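# Put the orange inside the foam net sleeve

## Task

Get the orange so that it sits inside the foam net sleeve, without pulling on the net hard enough to rip it, since tearing it costs points.

## Robot and tools

Robot: two six-joint arms, left_arm and right_arm, each ending in a two-finger parallel gripper with a wrist camera. Their URDF roots sit in the scene frame at left_arm (+0.031, +0.374, +0.006) m and right_arm (+0.049, -0.254, +0.010) m, both turned only a fraction of a degree about z. A camera stand is fixed to the floor behind them.

Frames: the scene frame has its origin at table-top height, halfway between the nominal bases, with +x pointing out over the table, +z up, and left_arm on the +y side. Arm names do not match left and right in the images. Each arm's hand positions, orientations, velocities and targets are given in that arm's own base frame. Fixed cameras and the table use the scene frame. A gripper's fingers point along its own +z and spread along its y. end_effector_position is the spot between the finger pads, roughly 1 cm short of the tips. Reported poses can be a few cm off, more when the arm is stretched.

execute_actions(actions, cameras): actions is a list of actions. Each action is a table of up to 15 rows, one per 1/30 s step. If a table is shorter, its last row repeats until 15 steps are used. Every row is one flat list of 14 numbers in [-1, 1] covering both arms: left dx, dy, dz, rx, ry, rz, opening, then the same seven for right_arm. dx to rz are offsets, not poses. They are measured along that arm's base axes from its Hand target as it was when the action began, so all rows of one action share that start, and repeating an offset moves the arm further. On this scale 1.0 equals 0.6 m or 180 degrees, and rx, ry, rz form one rotation vector about the Hand target point. A translation longer than 1.0 is shortened. The opening is absolute: +1 fully open (0.094 m), -1 closed. Sending six zeros re-commands the current Hand target. A 0 opening is a real command, so resend the present opening to leave a gripper alone. Images come back only if actions is empty or cameras names them; ["all"] gives every camera.

move(target, speed, blend, opening_speed, grip_force, blocking, cameras): target is one 14-number row in the same layout and scale, or a list of up to 15 such rows. Every row is an offset from the Hand targets at the start of the move, not from the row before. Each gripper goes in a straight line and turns the short way. speed is the top path speed in m/s, 0.002 to 2.9, default 0.25; rotation is capped at twice that in rad/s. It can be one number or one per row. blend (m) rounds corners between rows; 0 stops at each. opening_speed is the rate of the commanded opening, in units of the -1..+1 scale per second, at least 0.2; use it for slow, gentle closing. grip_force is the per-pad force cap in newtons, 10 to 50, one value or one per arm; it persists until changed, and lower values close slowly. blocking=false returns after about 0.5 s while the move runs on. A move lasts at least 0.5 s and at most 10 s. Paths ignore obstacles and the other arm, and faster moves stray and hit harder. The result adds a move: line giving the ending (done, off_target, moving, held, fault) and limits (paced means the sent pose was clipped, held means steps were withheld). Done means within 10 mm and 2 degrees; neither done nor off_target says anything about contact.

wait(seconds): 0 to 10 s; arms keep their last command and a running move continues. stop(): brakes a running move, needing some distance. zoom_image(camera, region): camera is cam_high, cam_low, cam_left_wrist or cam_right_wrist; region is [x0, y0, x1, y1] in pixels of its latest image (672x504, origin top-left), at most 504 by 504. read_manual(section): only licence texts. finished_scene(scene): scene number 1 or 2; final, and the goal must hold without the robot.

Results: per arm, end_effector_position (m) and end_effector_quat_wxyz in the base frame; Hand target, the last commanded pose after clipping, from which the next offsets count; Tool commands; grip_measured, the finger opening on the command scale (may read up to about 2.5 mm wide when empty, and narrower than a squeezed part); grip_effort_nm, an averaged gripper motor effort, negative when closing, with offset and friction, not a pad force; Joint positions (last value is opening in m), Joint velocities (may be omitted or read within noise), and joint torques with offsets and wrap at ±28 N m on joints 1 to 3. MOTOR HOT appears at 75 °C; at 90 °C the arm folds and idles for the rest of the scene.

Behaviour: each step the commanded orientation is limited to 40 degrees from the measured one. Grippers often stop short or sag and tilt from friction and weight; check after every move and send the missing offset. A blocked arm keeps pushing until commanded back past its gripper. Below first touch, squeeze rises about 1 N per 0.001 of opening, then jumps to the force cap, so close slowly on soft things. Open well above grip_measured to release. Thinking time lets the scene run.

Avoid: any contact or pinching between the two arms or grippers; hard hits on fixed or heavy things; fast contacts; letting anything fall off or be left off the table; dropping or releasing moving objects; yanking the net; paths near an arm's own base; long stretched holds that heat motors. Objects may occasionally get a small push.

Each tool is called after "Request:" as name(argument=value, ...) on one line, values as JSON.

## Session

Request:
execute_actions(actions=[])

Scene clock: 0.00 s.
left_arm: end_effector_position=(+0.3545, -0.1541, +0.2961) grip_measured=-0.985 grip_effort_nm=n/a end_effector_quat_wxyz=(+0.706, +0.639, +0.299, -0.063) | right_arm: end_effector_position=(+0.3422, +0.3430, +0.3010) grip_measured=-0.986 grip_effort_nm=n/a end_effector_quat_wxyz=(+0.313, -0.064, +0.693, +0.647)
Joint positions: left_arm=[0.032 1.426 0.862 0.578 1.253 1.031 0.001] | right_arm=[0.57 1.58 0.996 0.625 -0.641 1.053 0.001]
Joint velocities: within noise
Joint torques (N m): no reading
Heat: left arm: 31 °C; right arm: 33 °C.
Hand target: left_arm +0.3546, -0.1535, +0.2994; +0.707, +0.639, +0.298, -0.060 | right_arm +0.3419, +0.3418, +0.3115; +0.322, -0.068, +0.684, +0.650
Tool commands: left_gripper/opening=-1.0 right_gripper/opening=-1.0

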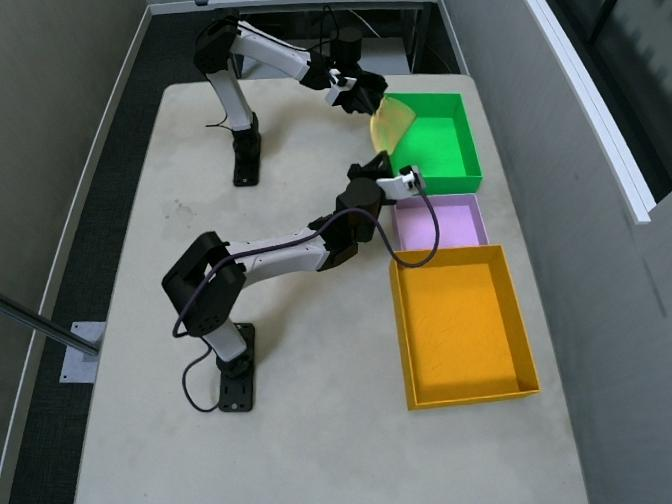

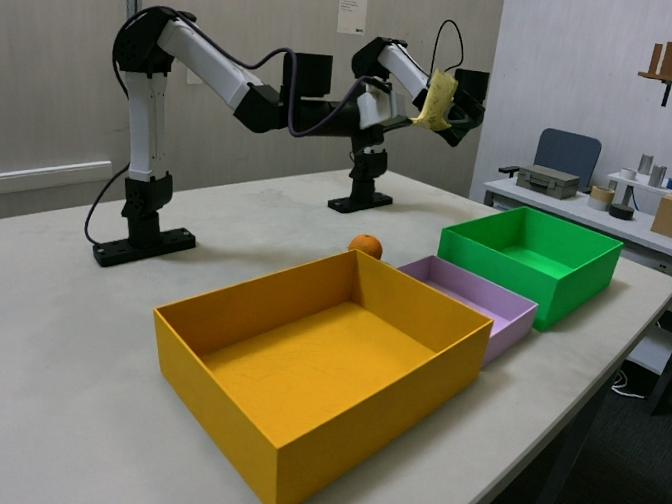

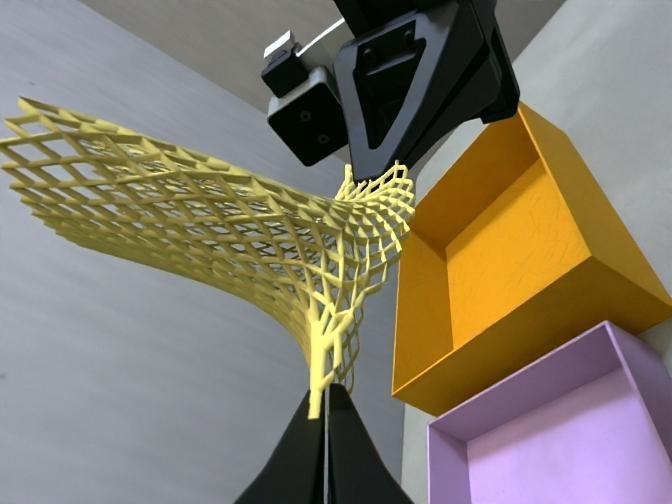

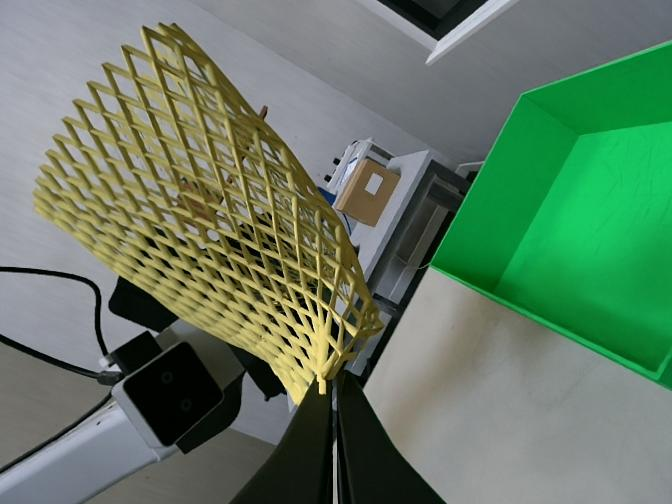

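Request:
zoom_image(camera="cam_left_wrist", region=[0, 60, 504, 440])

Request:
zoom_image(camera="cam_right_wrist", region=[0, 0, 504, 440])

Request:
zoom_image(camera="cam_low", region=[320, 30, 520, 290])

Request:
zoom_image(camera="cam_high", region=[300, 50, 500, 250])

Scaled by 1.000.

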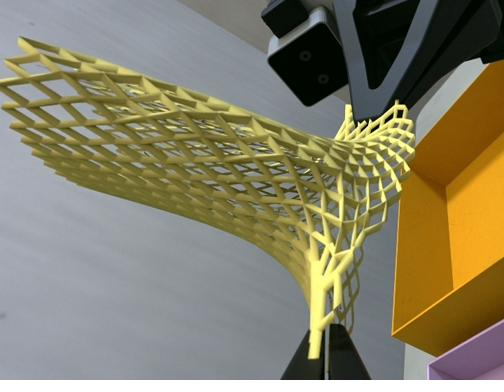

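Scaled by 1.000.

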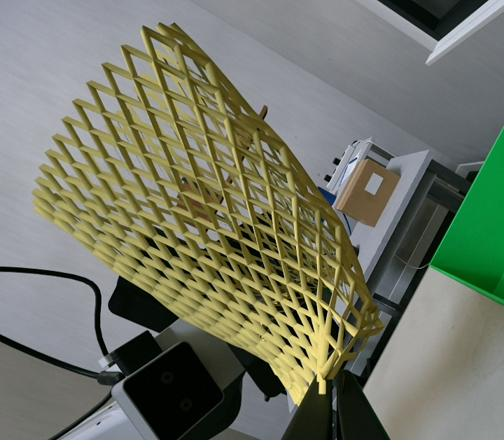

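Scaled by 1.938 from the camera's 672x504 image, which has a finer 960x720 frame.

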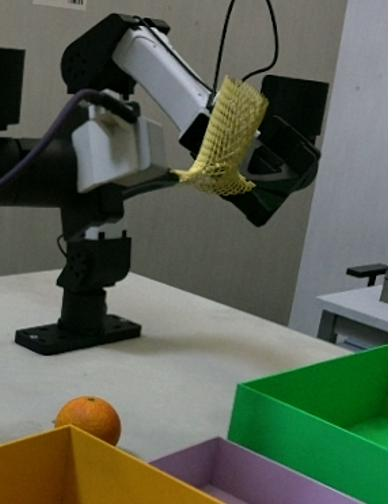

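Scaled by 2.520 from the camera's 672x504 image, which has a finer 960x720 frame.

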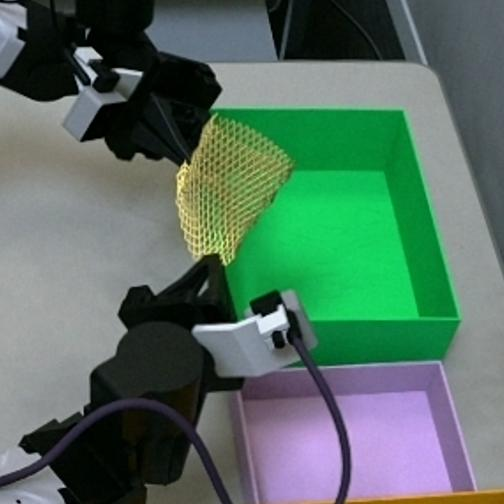

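Request:
zoom_image(camera="cam_left_wrist", region=[230, 140, 450, 440])

Request:
zoom_image(camera="cam_right_wrist", region=[200, 200, 440, 440])

Request:
zoom_image(camera="cam_low", region=[390, 60, 490, 160])

Request:
zoom_image(camera="cam_high", region=[350, 80, 430, 170])

Scaled by 1.680 from the camera's 672x504 image, which has a finer 960x720 frame.

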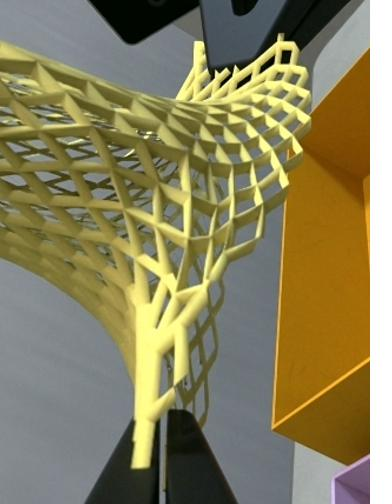

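Scaled by 2.100 from the camera's 672x504 image, which has a finer 960x720 frame.

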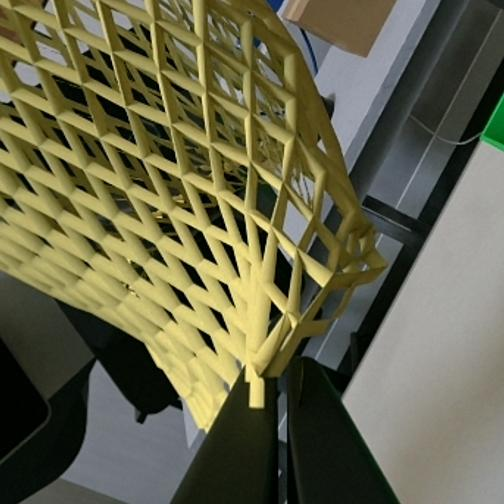

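Scaled by 5.040 from the camera's 672x504 image, which has a finer 960x720 frame.

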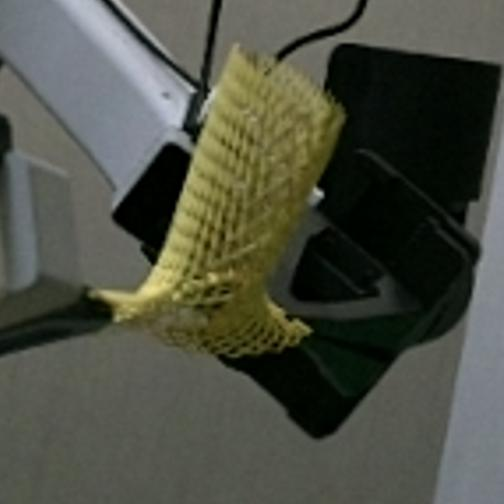

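Scaled by 5.600 from the camera's 672x504 image, which has a finer 960x720 frame.

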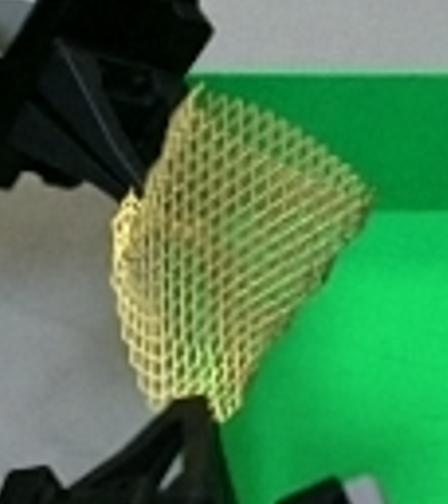

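Request:
move(target=[-0.05, -0.1, 0, 0, 0, 0, -1, -0.05, -0.1, 0, 0, 0, 0, -1], speed=0.15, cameras=["all"])

Scene clock: 53.27 s.
left_arm: end_effector_position=(+0.3253, -0.2150, +0.3008) grip_measured=-0.985 grip_effort_nm=-0.83 end_effector_quat_wxyz=(+0.708, +0.640, +0.291, -0.067) | right_arm: end_effector_position=(+0.3136, +0.2866, +0.3104) grip_measured=-0.986 grip_effort_nm=-0.78 end_effector_quat_wxyz=(+0.323, -0.072, +0.684, +0.650)
Joint positions: left_arm=[-0.186 1.333 0.799 0.557 1.052 1.031 0.001] | right_arm=[0.455 1.371 0.821 0.623 -0.758 1.055 0.001]
Joint torques (N m): left_arm=[-0.2 -6.3 6.13 1.64 -0.23 -0.02] | right_arm=[-0.64 -7.73 5.49 1.82 -0.08 0.04]
Heat: left arm: 41 °C; right arm: 42 °C.
Hand target: left_arm +0.3246, -0.2135, +0.2993; +0.707, +0.639, +0.298, -0.060 | right_arm +0.3120, +0.2817, +0.3117; +0.322, -0.068, +0.684, +0.650
Off the commanded pose: left_arm 0.002 m, 1 deg | right_arm 0.005 m, 0 deg.
move: done

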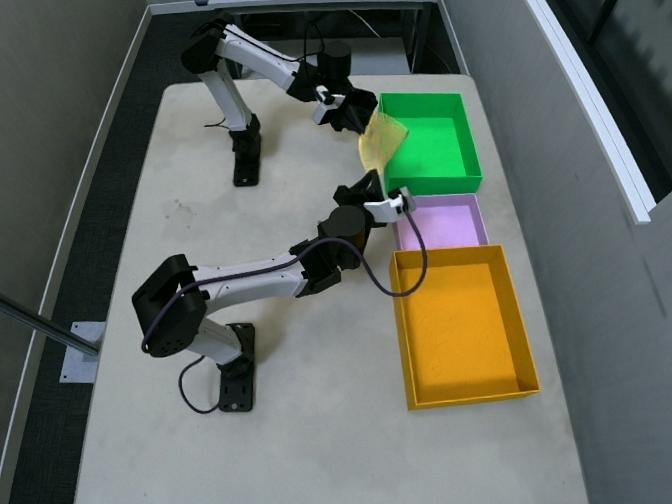

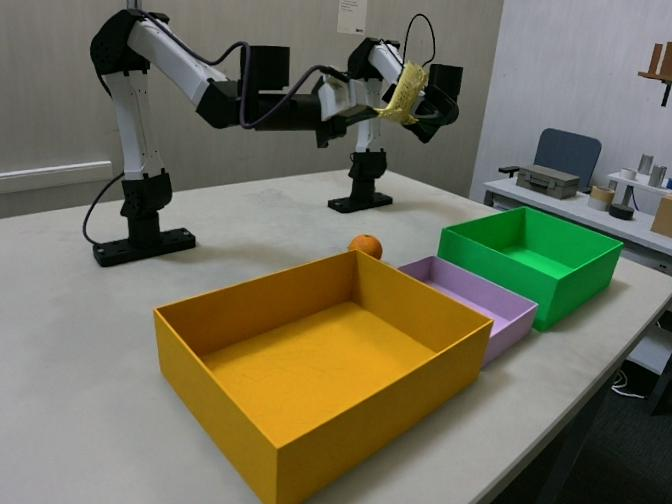

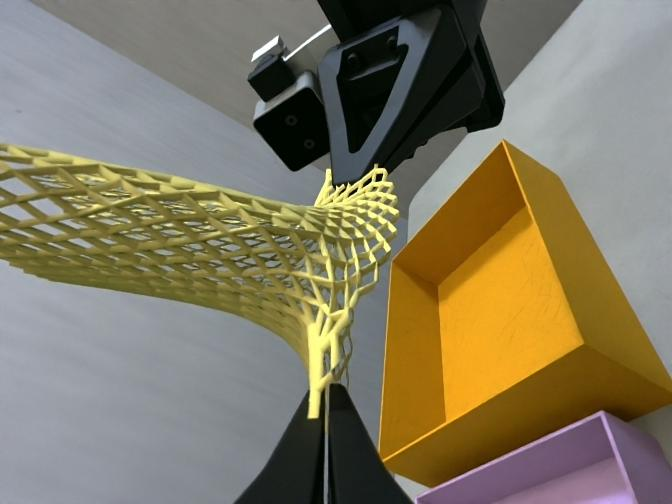

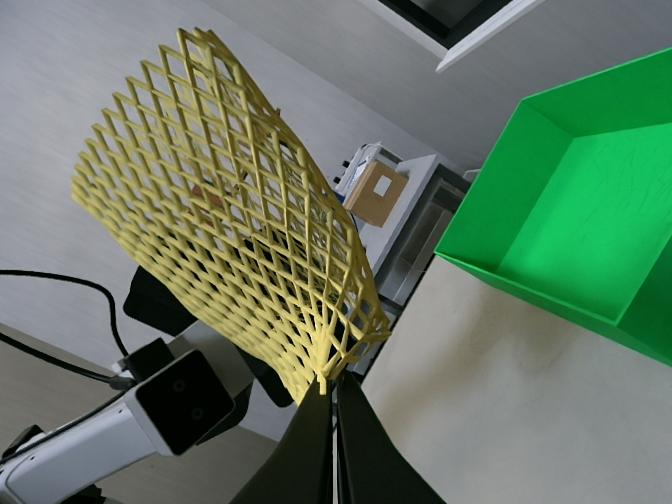

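Request:
move(target=[-0.0387, -0.011, -0.0922, 0.111, 0, 0, -1, -0.0393, 0.0208, -0.1195, -0.111, 0, 0, -1], speed=0.2, cameras=["all"])

Scene clock: 109.63 s.
left_arm: end_effector_position=(+0.2987, -0.2203, +0.2335) grip_measured=-0.985 grip_effort_nm=-0.82 end_effector_quat_wxyz=(+0.583, +0.750, +0.310, -0.024) | right_arm: end_effector_position=(+0.2874, +0.2956, +0.2303) grip_measured=-0.986 grip_effort_nm=-0.78 end_effector_quat_wxyz=(+0.290, -0.121, +0.790, +0.527)
Joint positions: left_arm=[-0.264 1.253 0.862 -0.137 0.886 1.562 0.001] | right_arm=[0.542 1.324 0.821 0.148 -0.646 0.697 0.001]
Joint torques (N m): left_arm=[-0.44 -5.26 9.33 1.64 0.09 0.02] | right_arm=[0.7 -7.66 7.25 1.78 0.1 -0.18]
Heat: left arm: 40 °C; right arm: 39 °C.
Hand target: left_arm +0.3014, -0.2201, +0.2440; +0.585, +0.752, +0.304, -0.008 | right_arm +0.2883, +0.2942, +0.2400; +0.305, -0.123, +0.787, +0.522
Off the commanded pose: left_arm 0.011 m, 2 deg | right_arm 0.010 m, 2 deg.
move: off_target (left_arm)

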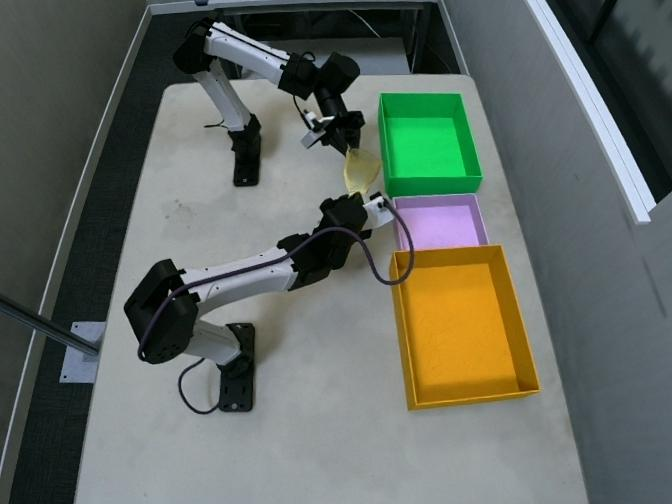

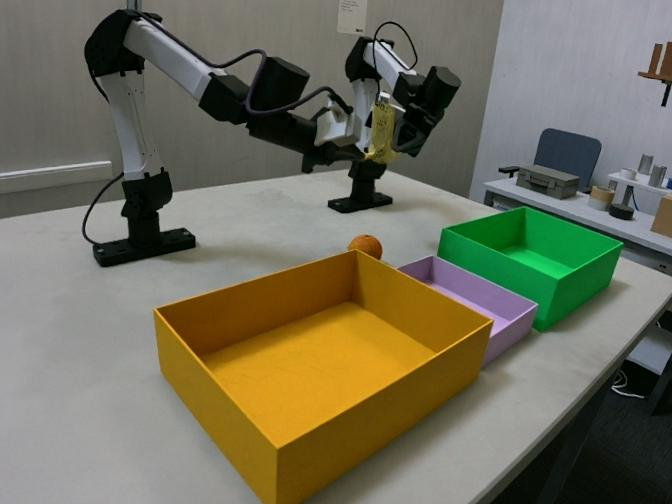

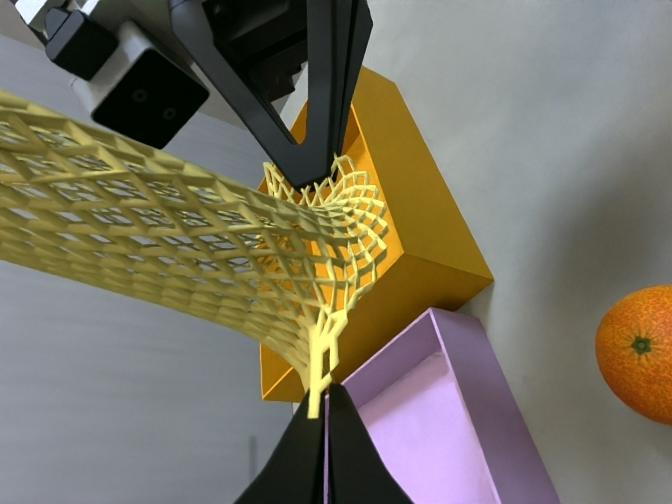

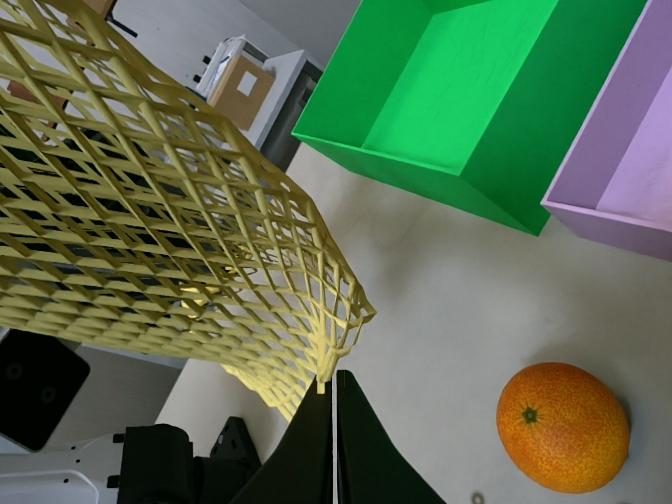

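Request:
zoom_image(camera="cam_low", region=[310, 60, 450, 200])

Request:
zoom_image(camera="cam_high", region=[310, 110, 430, 230])

Request:
zoom_image(camera="cam_left_wrist", region=[170, 130, 450, 430])

Request:
zoom_image(camera="cam_right_wrist", region=[150, 180, 430, 460])

Scaled by 3.600 from the camera's 672x504 image, which has a finer 960x720 frame.

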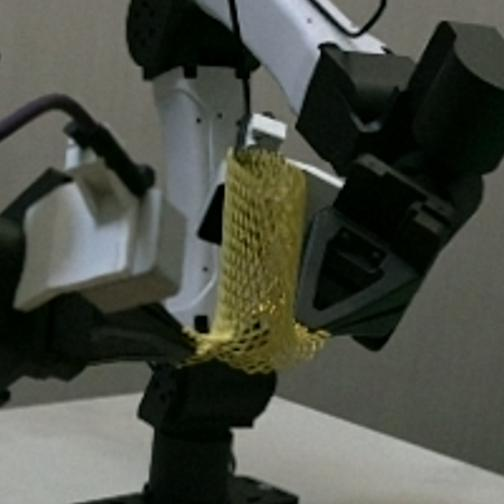

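Scaled by 4.200 from the camera's 672x504 image, which has a finer 960x720 frame.

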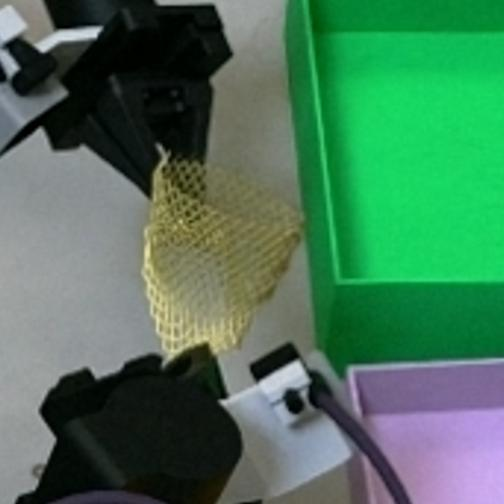

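Scaled by 1.680 from the camera's 672x504 image, which has a finer 960x720 frame.

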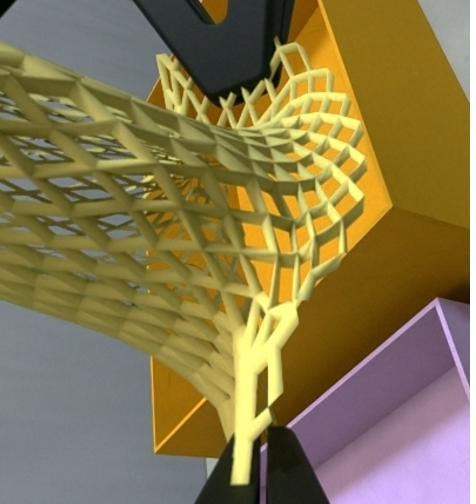

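Scaled by 1.800 from the camera's 672x504 image, which has a finer 960x720 frame.

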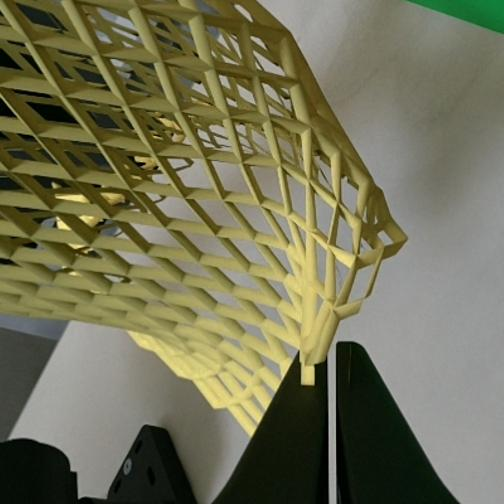

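Request:
move(target=[0.0158, 0.0102, -0.1558, 0.0833, 0, 0, -1, 0.0063, 0.0217, -0.1572, -0.0833, 0, 0, -1], speed=0.15, cameras=["all"])

Scene clock: 163.63 s.
left_arm: end_effector_position=(+0.3113, -0.2156, +0.1588) grip_measured=-0.985 grip_effort_nm=-0.83 end_effector_quat_wxyz=(+0.493, +0.817, +0.298, +0.030) | right_arm: end_effector_position=(+0.2928, +0.3092, +0.1536) grip_measured=-0.986 grip_effort_nm=-0.78 end_effector_quat_wxyz=(+0.288, -0.162, +0.841, +0.427)
Joint positions: left_arm=[-0.303 1.372 0.831 -0.198 0.707 1.815 0.001] | right_arm=[0.625 1.469 0.812 0.102 -0.473 0.512 0.001]
Joint torques (N m): left_arm=[-0.47 -4.49 6.32 1.62 0.07 0.04] | right_arm=[0.79 -6.22 5.44 1.77 0.06 -0.17]
Heat: left arm: 49 °C; right arm: 41 °C.
Hand target: left_arm +0.3109, -0.2140, +0.1506; +0.482, +0.822, +0.302, +0.032 | right_arm +0.2921, +0.3072, +0.1456; +0.287, -0.162, +0.848, +0.415
Off the commanded pose: left_arm 0.008 m, 1 deg | right_arm 0.008 m, 2 deg.
move: done

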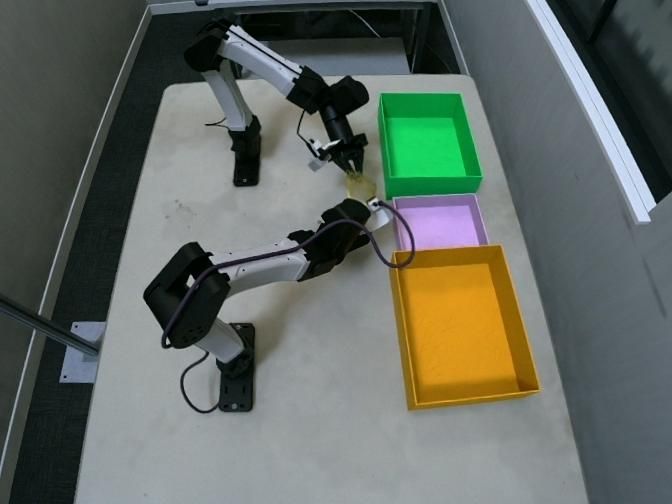

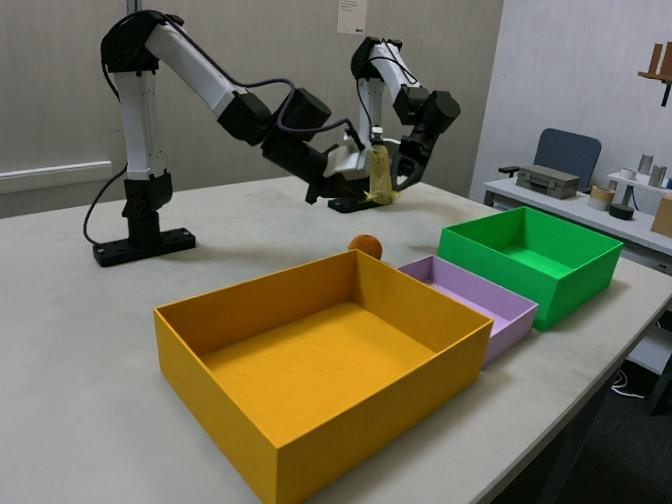

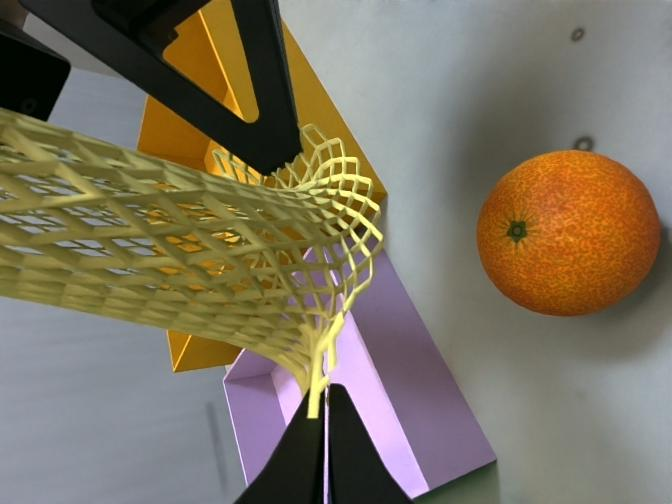

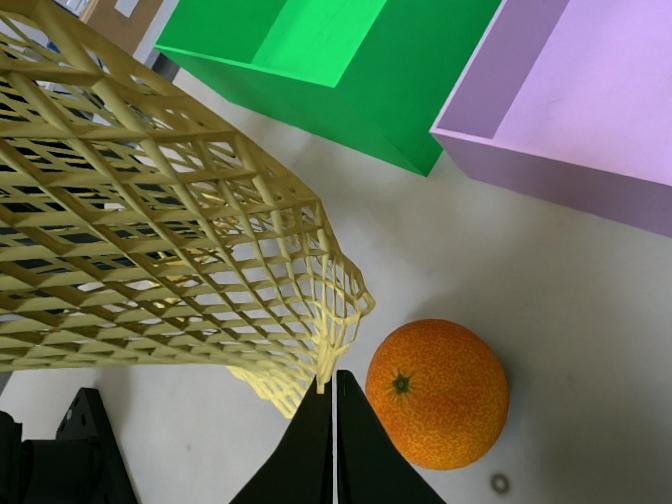

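Request:
zoom_image(camera="cam_high", region=[310, 140, 410, 240])

Request:
zoom_image(camera="cam_low", region=[300, 120, 450, 270])

Request:
zoom_image(camera="cam_left_wrist", region=[150, 80, 450, 430])

Request:
zoom_image(camera="cam_right_wrist", region=[150, 180, 430, 460])

Scaled by 5.040 from the camera's 672x504 image, which has a finer 960x720 frame.

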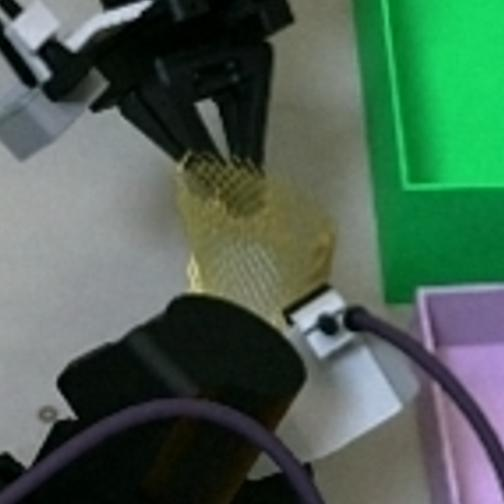

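Scaled by 3.360 from the camera's 672x504 image, which has a finer 960x720 frame.

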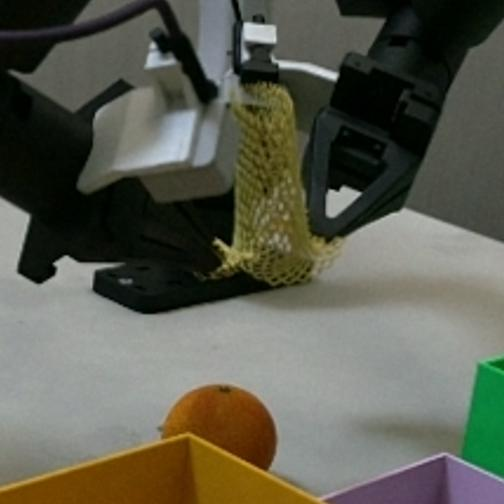

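Scaled by 1.440 from the camera's 672x504 image, which has a finer 960x720 frame.

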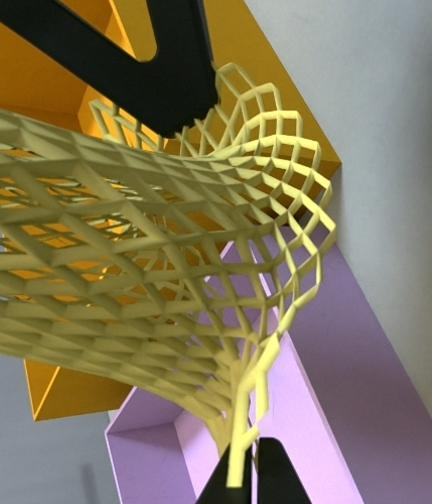

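Scaled by 1.800 from the camera's 672x504 image, which has a finer 960x720 frame.

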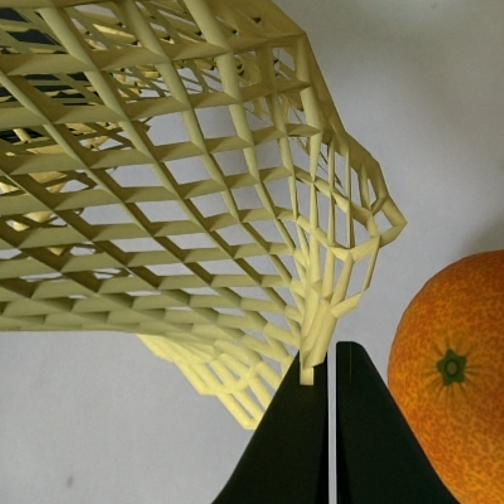

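Request:
move(target=[-0.0128, 0.0007, -0.0827, 0.0333, 0, 0, -1, -0.0045, 0.0012, -0.081, -0.05, 0, 0, -1], speed=0.12, cameras=["all"])

Scene clock: 211.57 s.
left_arm: end_effector_position=(+0.3035, -0.2153, +0.1082) grip_measured=-0.985 grip_effort_nm=-0.83 end_effector_quat_wxyz=(+0.448, +0.841, +0.299, +0.043) | right_arm: end_effector_position=(+0.2918, +0.3122, +0.1080) grip_measured=-0.986 grip_effort_nm=-0.78 end_effector_quat_wxyz=(+0.279, -0.184, +0.870, +0.363)
Joint positions: left_arm=[-0.348 1.424 0.735 -0.12 0.604 1.861 0.001] | right_arm=[0.675 1.559 0.812 0.076 -0.361 0.435 0.001]
Joint torques (N m): left_arm=[-0.51 -4.55 5.85 1.7 0.05 0.04] | right_arm=[0.75 -6.64 4.79 1.66 0.1 -0.16]
Heat: left arm: 41 °C; right arm: 41 °C.
Hand target: left_arm +0.3033, -0.2136, +0.1010; +0.439, +0.846, +0.300, +0.048 | right_arm +0.2894, +0.3080, +0.0971; +0.273, -0.184, +0.878, +0.347
Off the commanded pose: left_arm 0.007 m, 1 deg | right_arm 0.012 m, 2 deg.
move: off_target (right_arm)

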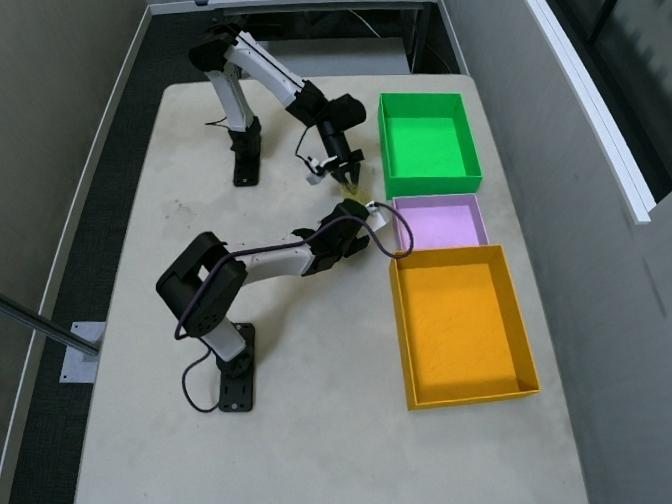

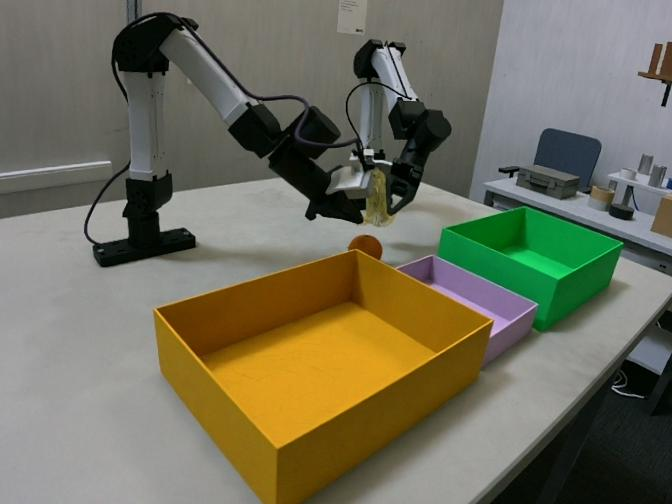

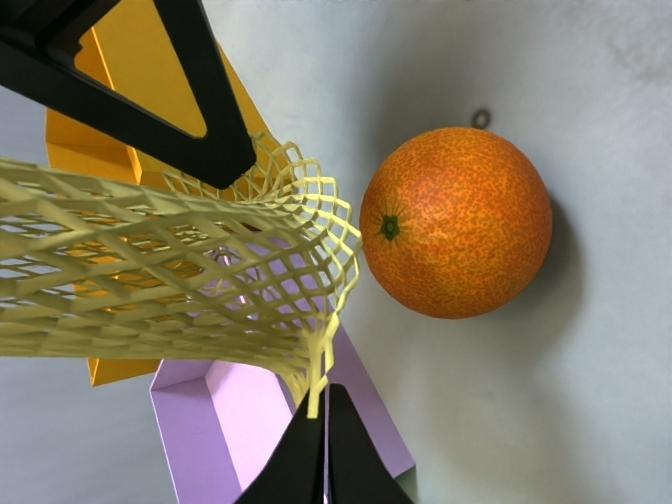

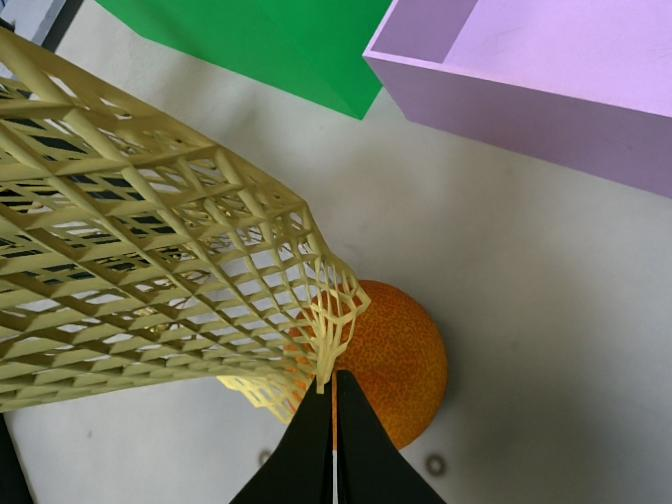

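Request:
zoom_image(camera="cam_low", region=[310, 140, 440, 270])

Request:
zoom_image(camera="cam_left_wrist", region=[130, 100, 410, 430])

Request:
zoom_image(camera="cam_right_wrist", region=[190, 180, 470, 460])

Request:
zoom_image(camera="cam_high", region=[310, 150, 410, 250])

Scaled by 3.877 from the camera's 672x504 image, which has a finer 960x720 frame.

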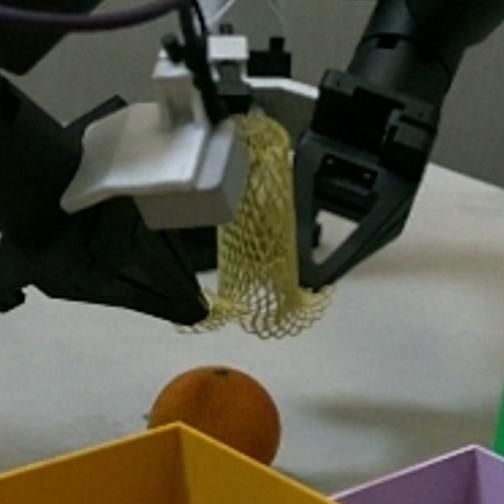

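Scaled by 1.527 from the camera's 672x504 image, which has a finer 960x720 frame.

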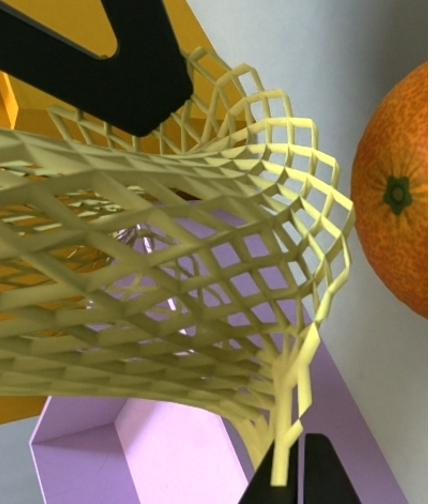

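Scaled by 1.800 from the camera's 672x504 image, which has a finer 960x720 frame.

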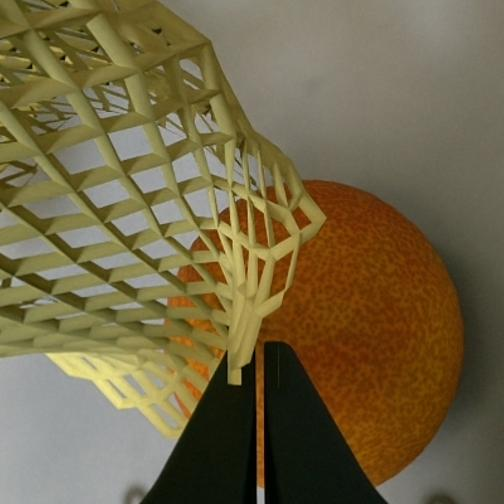

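Scaled by 5.040 from the camera's 672x504 image, which has a finer 960x720 frame.

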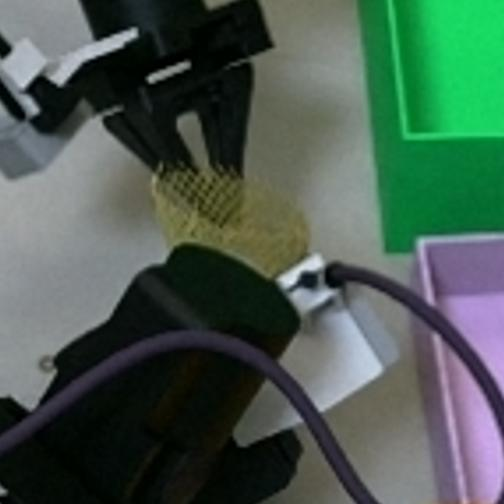

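Request:
zoom_image(camera="cam_low", region=[345, 185, 405, 245])

Request:
zoom_image(camera="cam_high", region=[330, 170, 380, 220])

Scaled by 8.400 from the camera's 672x504 image, which has a finer 960x720 frame.

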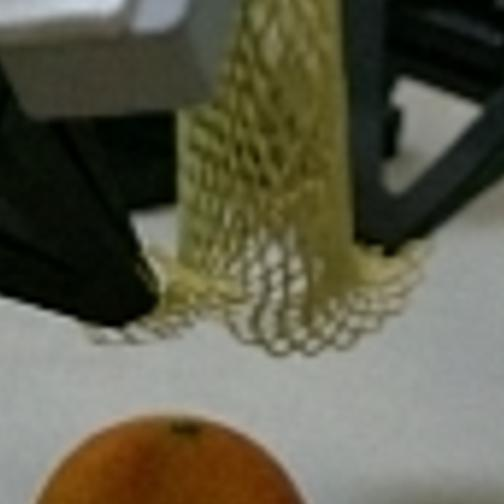

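Scaled by 10.080 from the camera's 672x504 image, which has a finer 960x720 frame.

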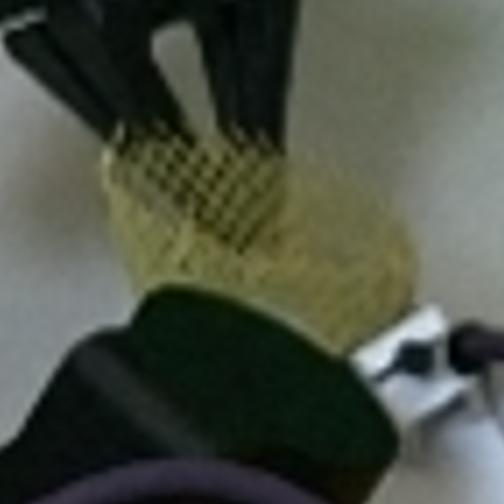

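Request:
zoom_image(camera="cam_low", region=[320, 215, 400, 275])

Request:
zoom_image(camera="cam_left_wrist", region=[340, 60, 580, 340])

Request:
zoom_image(camera="cam_right_wrist", region=[232, 260, 472, 500])

Scaled by 6.300 from the camera's 672x504 image, which has a finer 960x720 frame.

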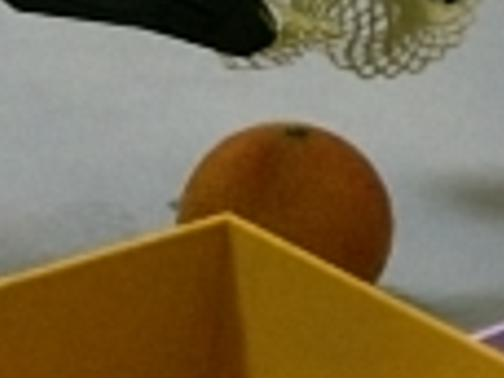

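Scaled by 1.800 from the camera's 672x504 image, which has a finer 960x720 frame.

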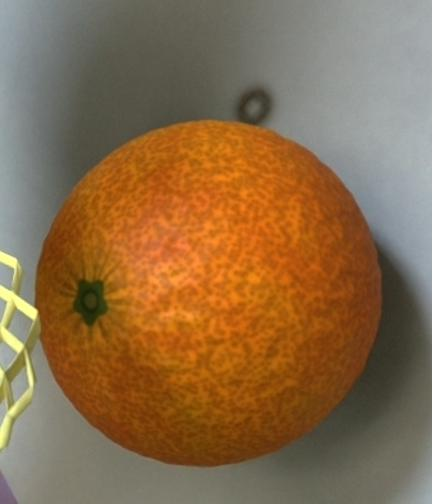

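Scaled by 2.100 from the camera's 672x504 image, which has a finer 960x720 frame.

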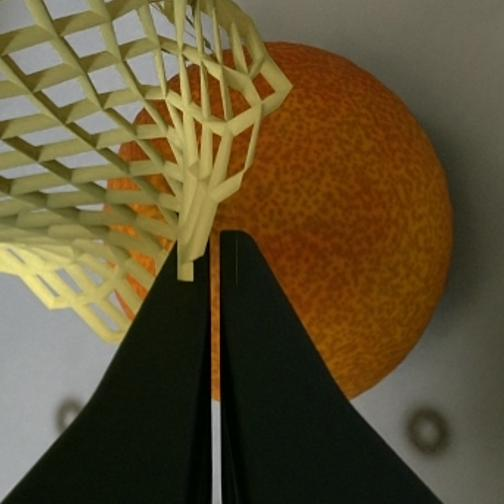

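Request:
move(target=[-0.0067, -0.005, -0.0487, 0, 0, 0, -1, -0.0067, -0.005, -0.055, 0, 0, 0, -1], speed=0.08, cameras=["all"])

Request:
zoom_image(camera="cam_left_wrist", region=[180, 100, 580, 430])

Request:
zoom_image(camera="cam_right_wrist", region=[150, 180, 430, 460])

Request:
zoom_image(camera="cam_low", region=[320, 190, 420, 275])

Scene clock: 262.70 s.
left_arm: end_effector_position=(+0.2994, -0.2187, +0.0785) grip_measured=-0.985 grip_effort_nm=-0.82 end_effector_quat_wxyz=(+0.447, +0.844, +0.293, +0.045) | right_arm: end_effector_position=(+0.2849, +0.3066, +0.0692) grip_measured=-0.986 grip_effort_nm=-0.78 end_effector_quat_wxyz=(+0.268, -0.182, +0.876, +0.357)
Joint positions: left_arm=[-0.365 1.483 0.649 0.032 0.594 1.861 0.001] | right_arm=[0.675 1.624 0.719 0.207 -0.361 0.434 0.001]
Joint torques (N m): left_arm=[-0.42 -4.7 5.49 1.71 0.06 -0.11] | right_arm=[0.81 -6.65 4.56 1.88 0.11 -0.14]
Heat: left arm: 40 °C; right arm: 40 °C.
Hand target: left_arm +0.2992, -0.2166, +0.0717; +0.439, +0.846, +0.300, +0.048 | right_arm +0.2853, +0.3049, +0.0639; +0.273, -0.184, +0.878, +0.347
Off the commanded pose: left_arm 0.007 m, 1 deg | right_arm 0.005 m, 1 deg.
move: done

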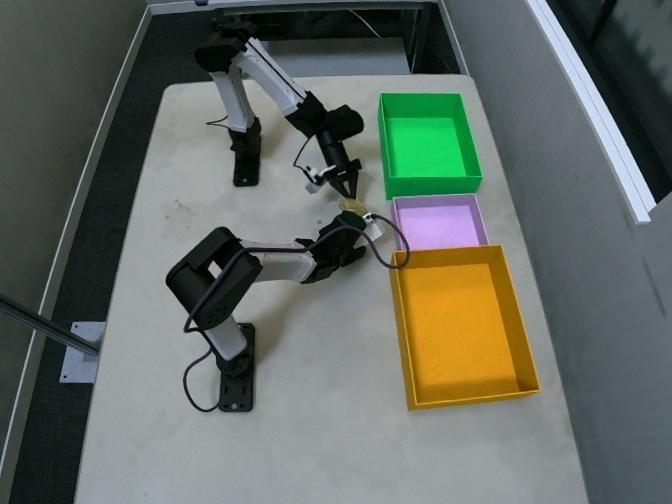

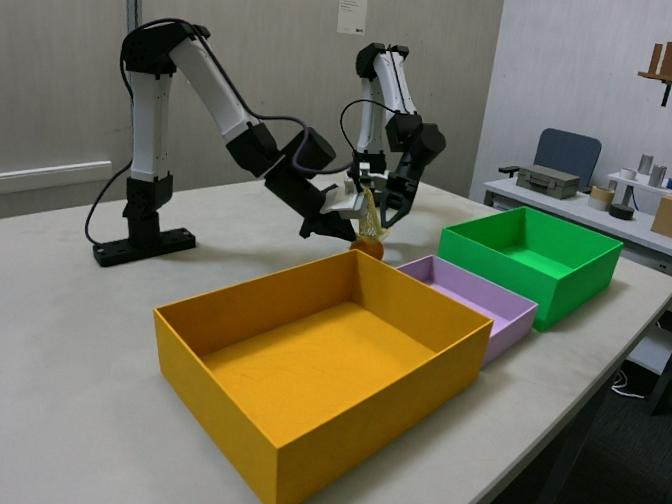

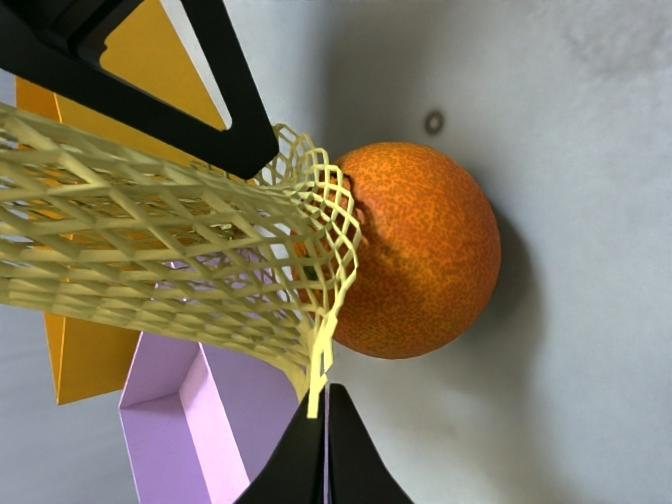

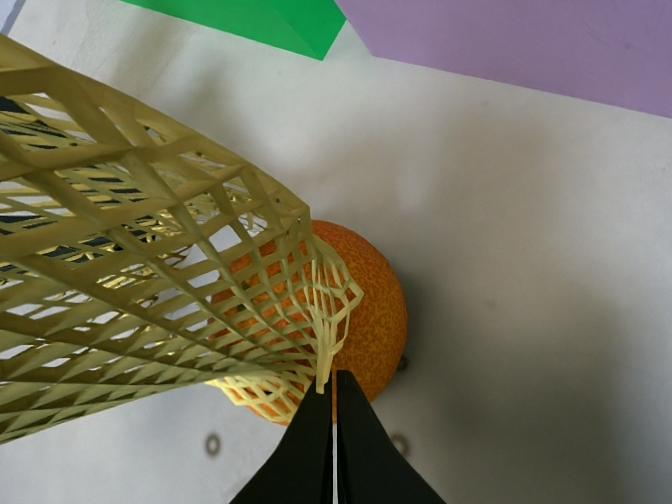

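Scaled by 1.260 from the camera's 672x504 image, which has a finer 960x720 frame.

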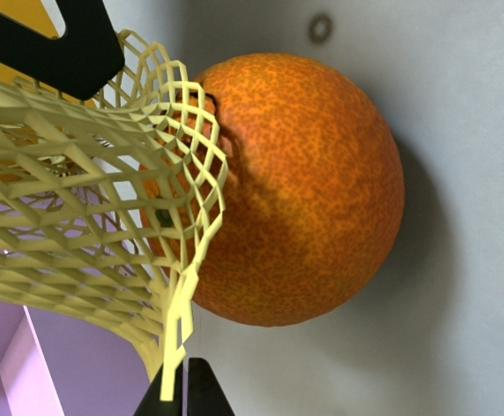

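Scaled by 1.800 from the camera's 672x504 image, which has a finer 960x720 frame.

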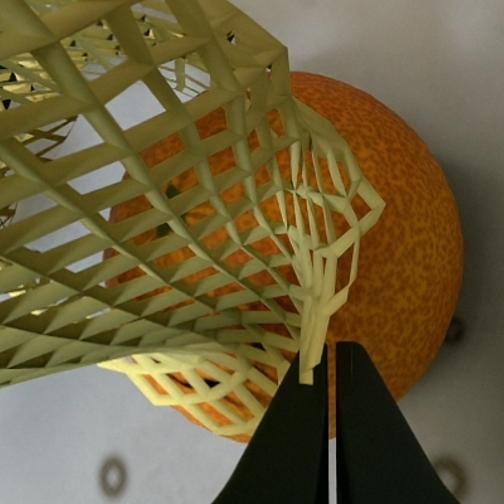

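Scaled by 5.040 from the camera's 672x504 image, which has a finer 960x720 frame.

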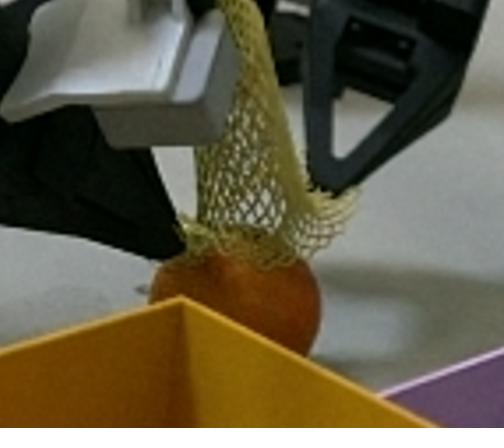

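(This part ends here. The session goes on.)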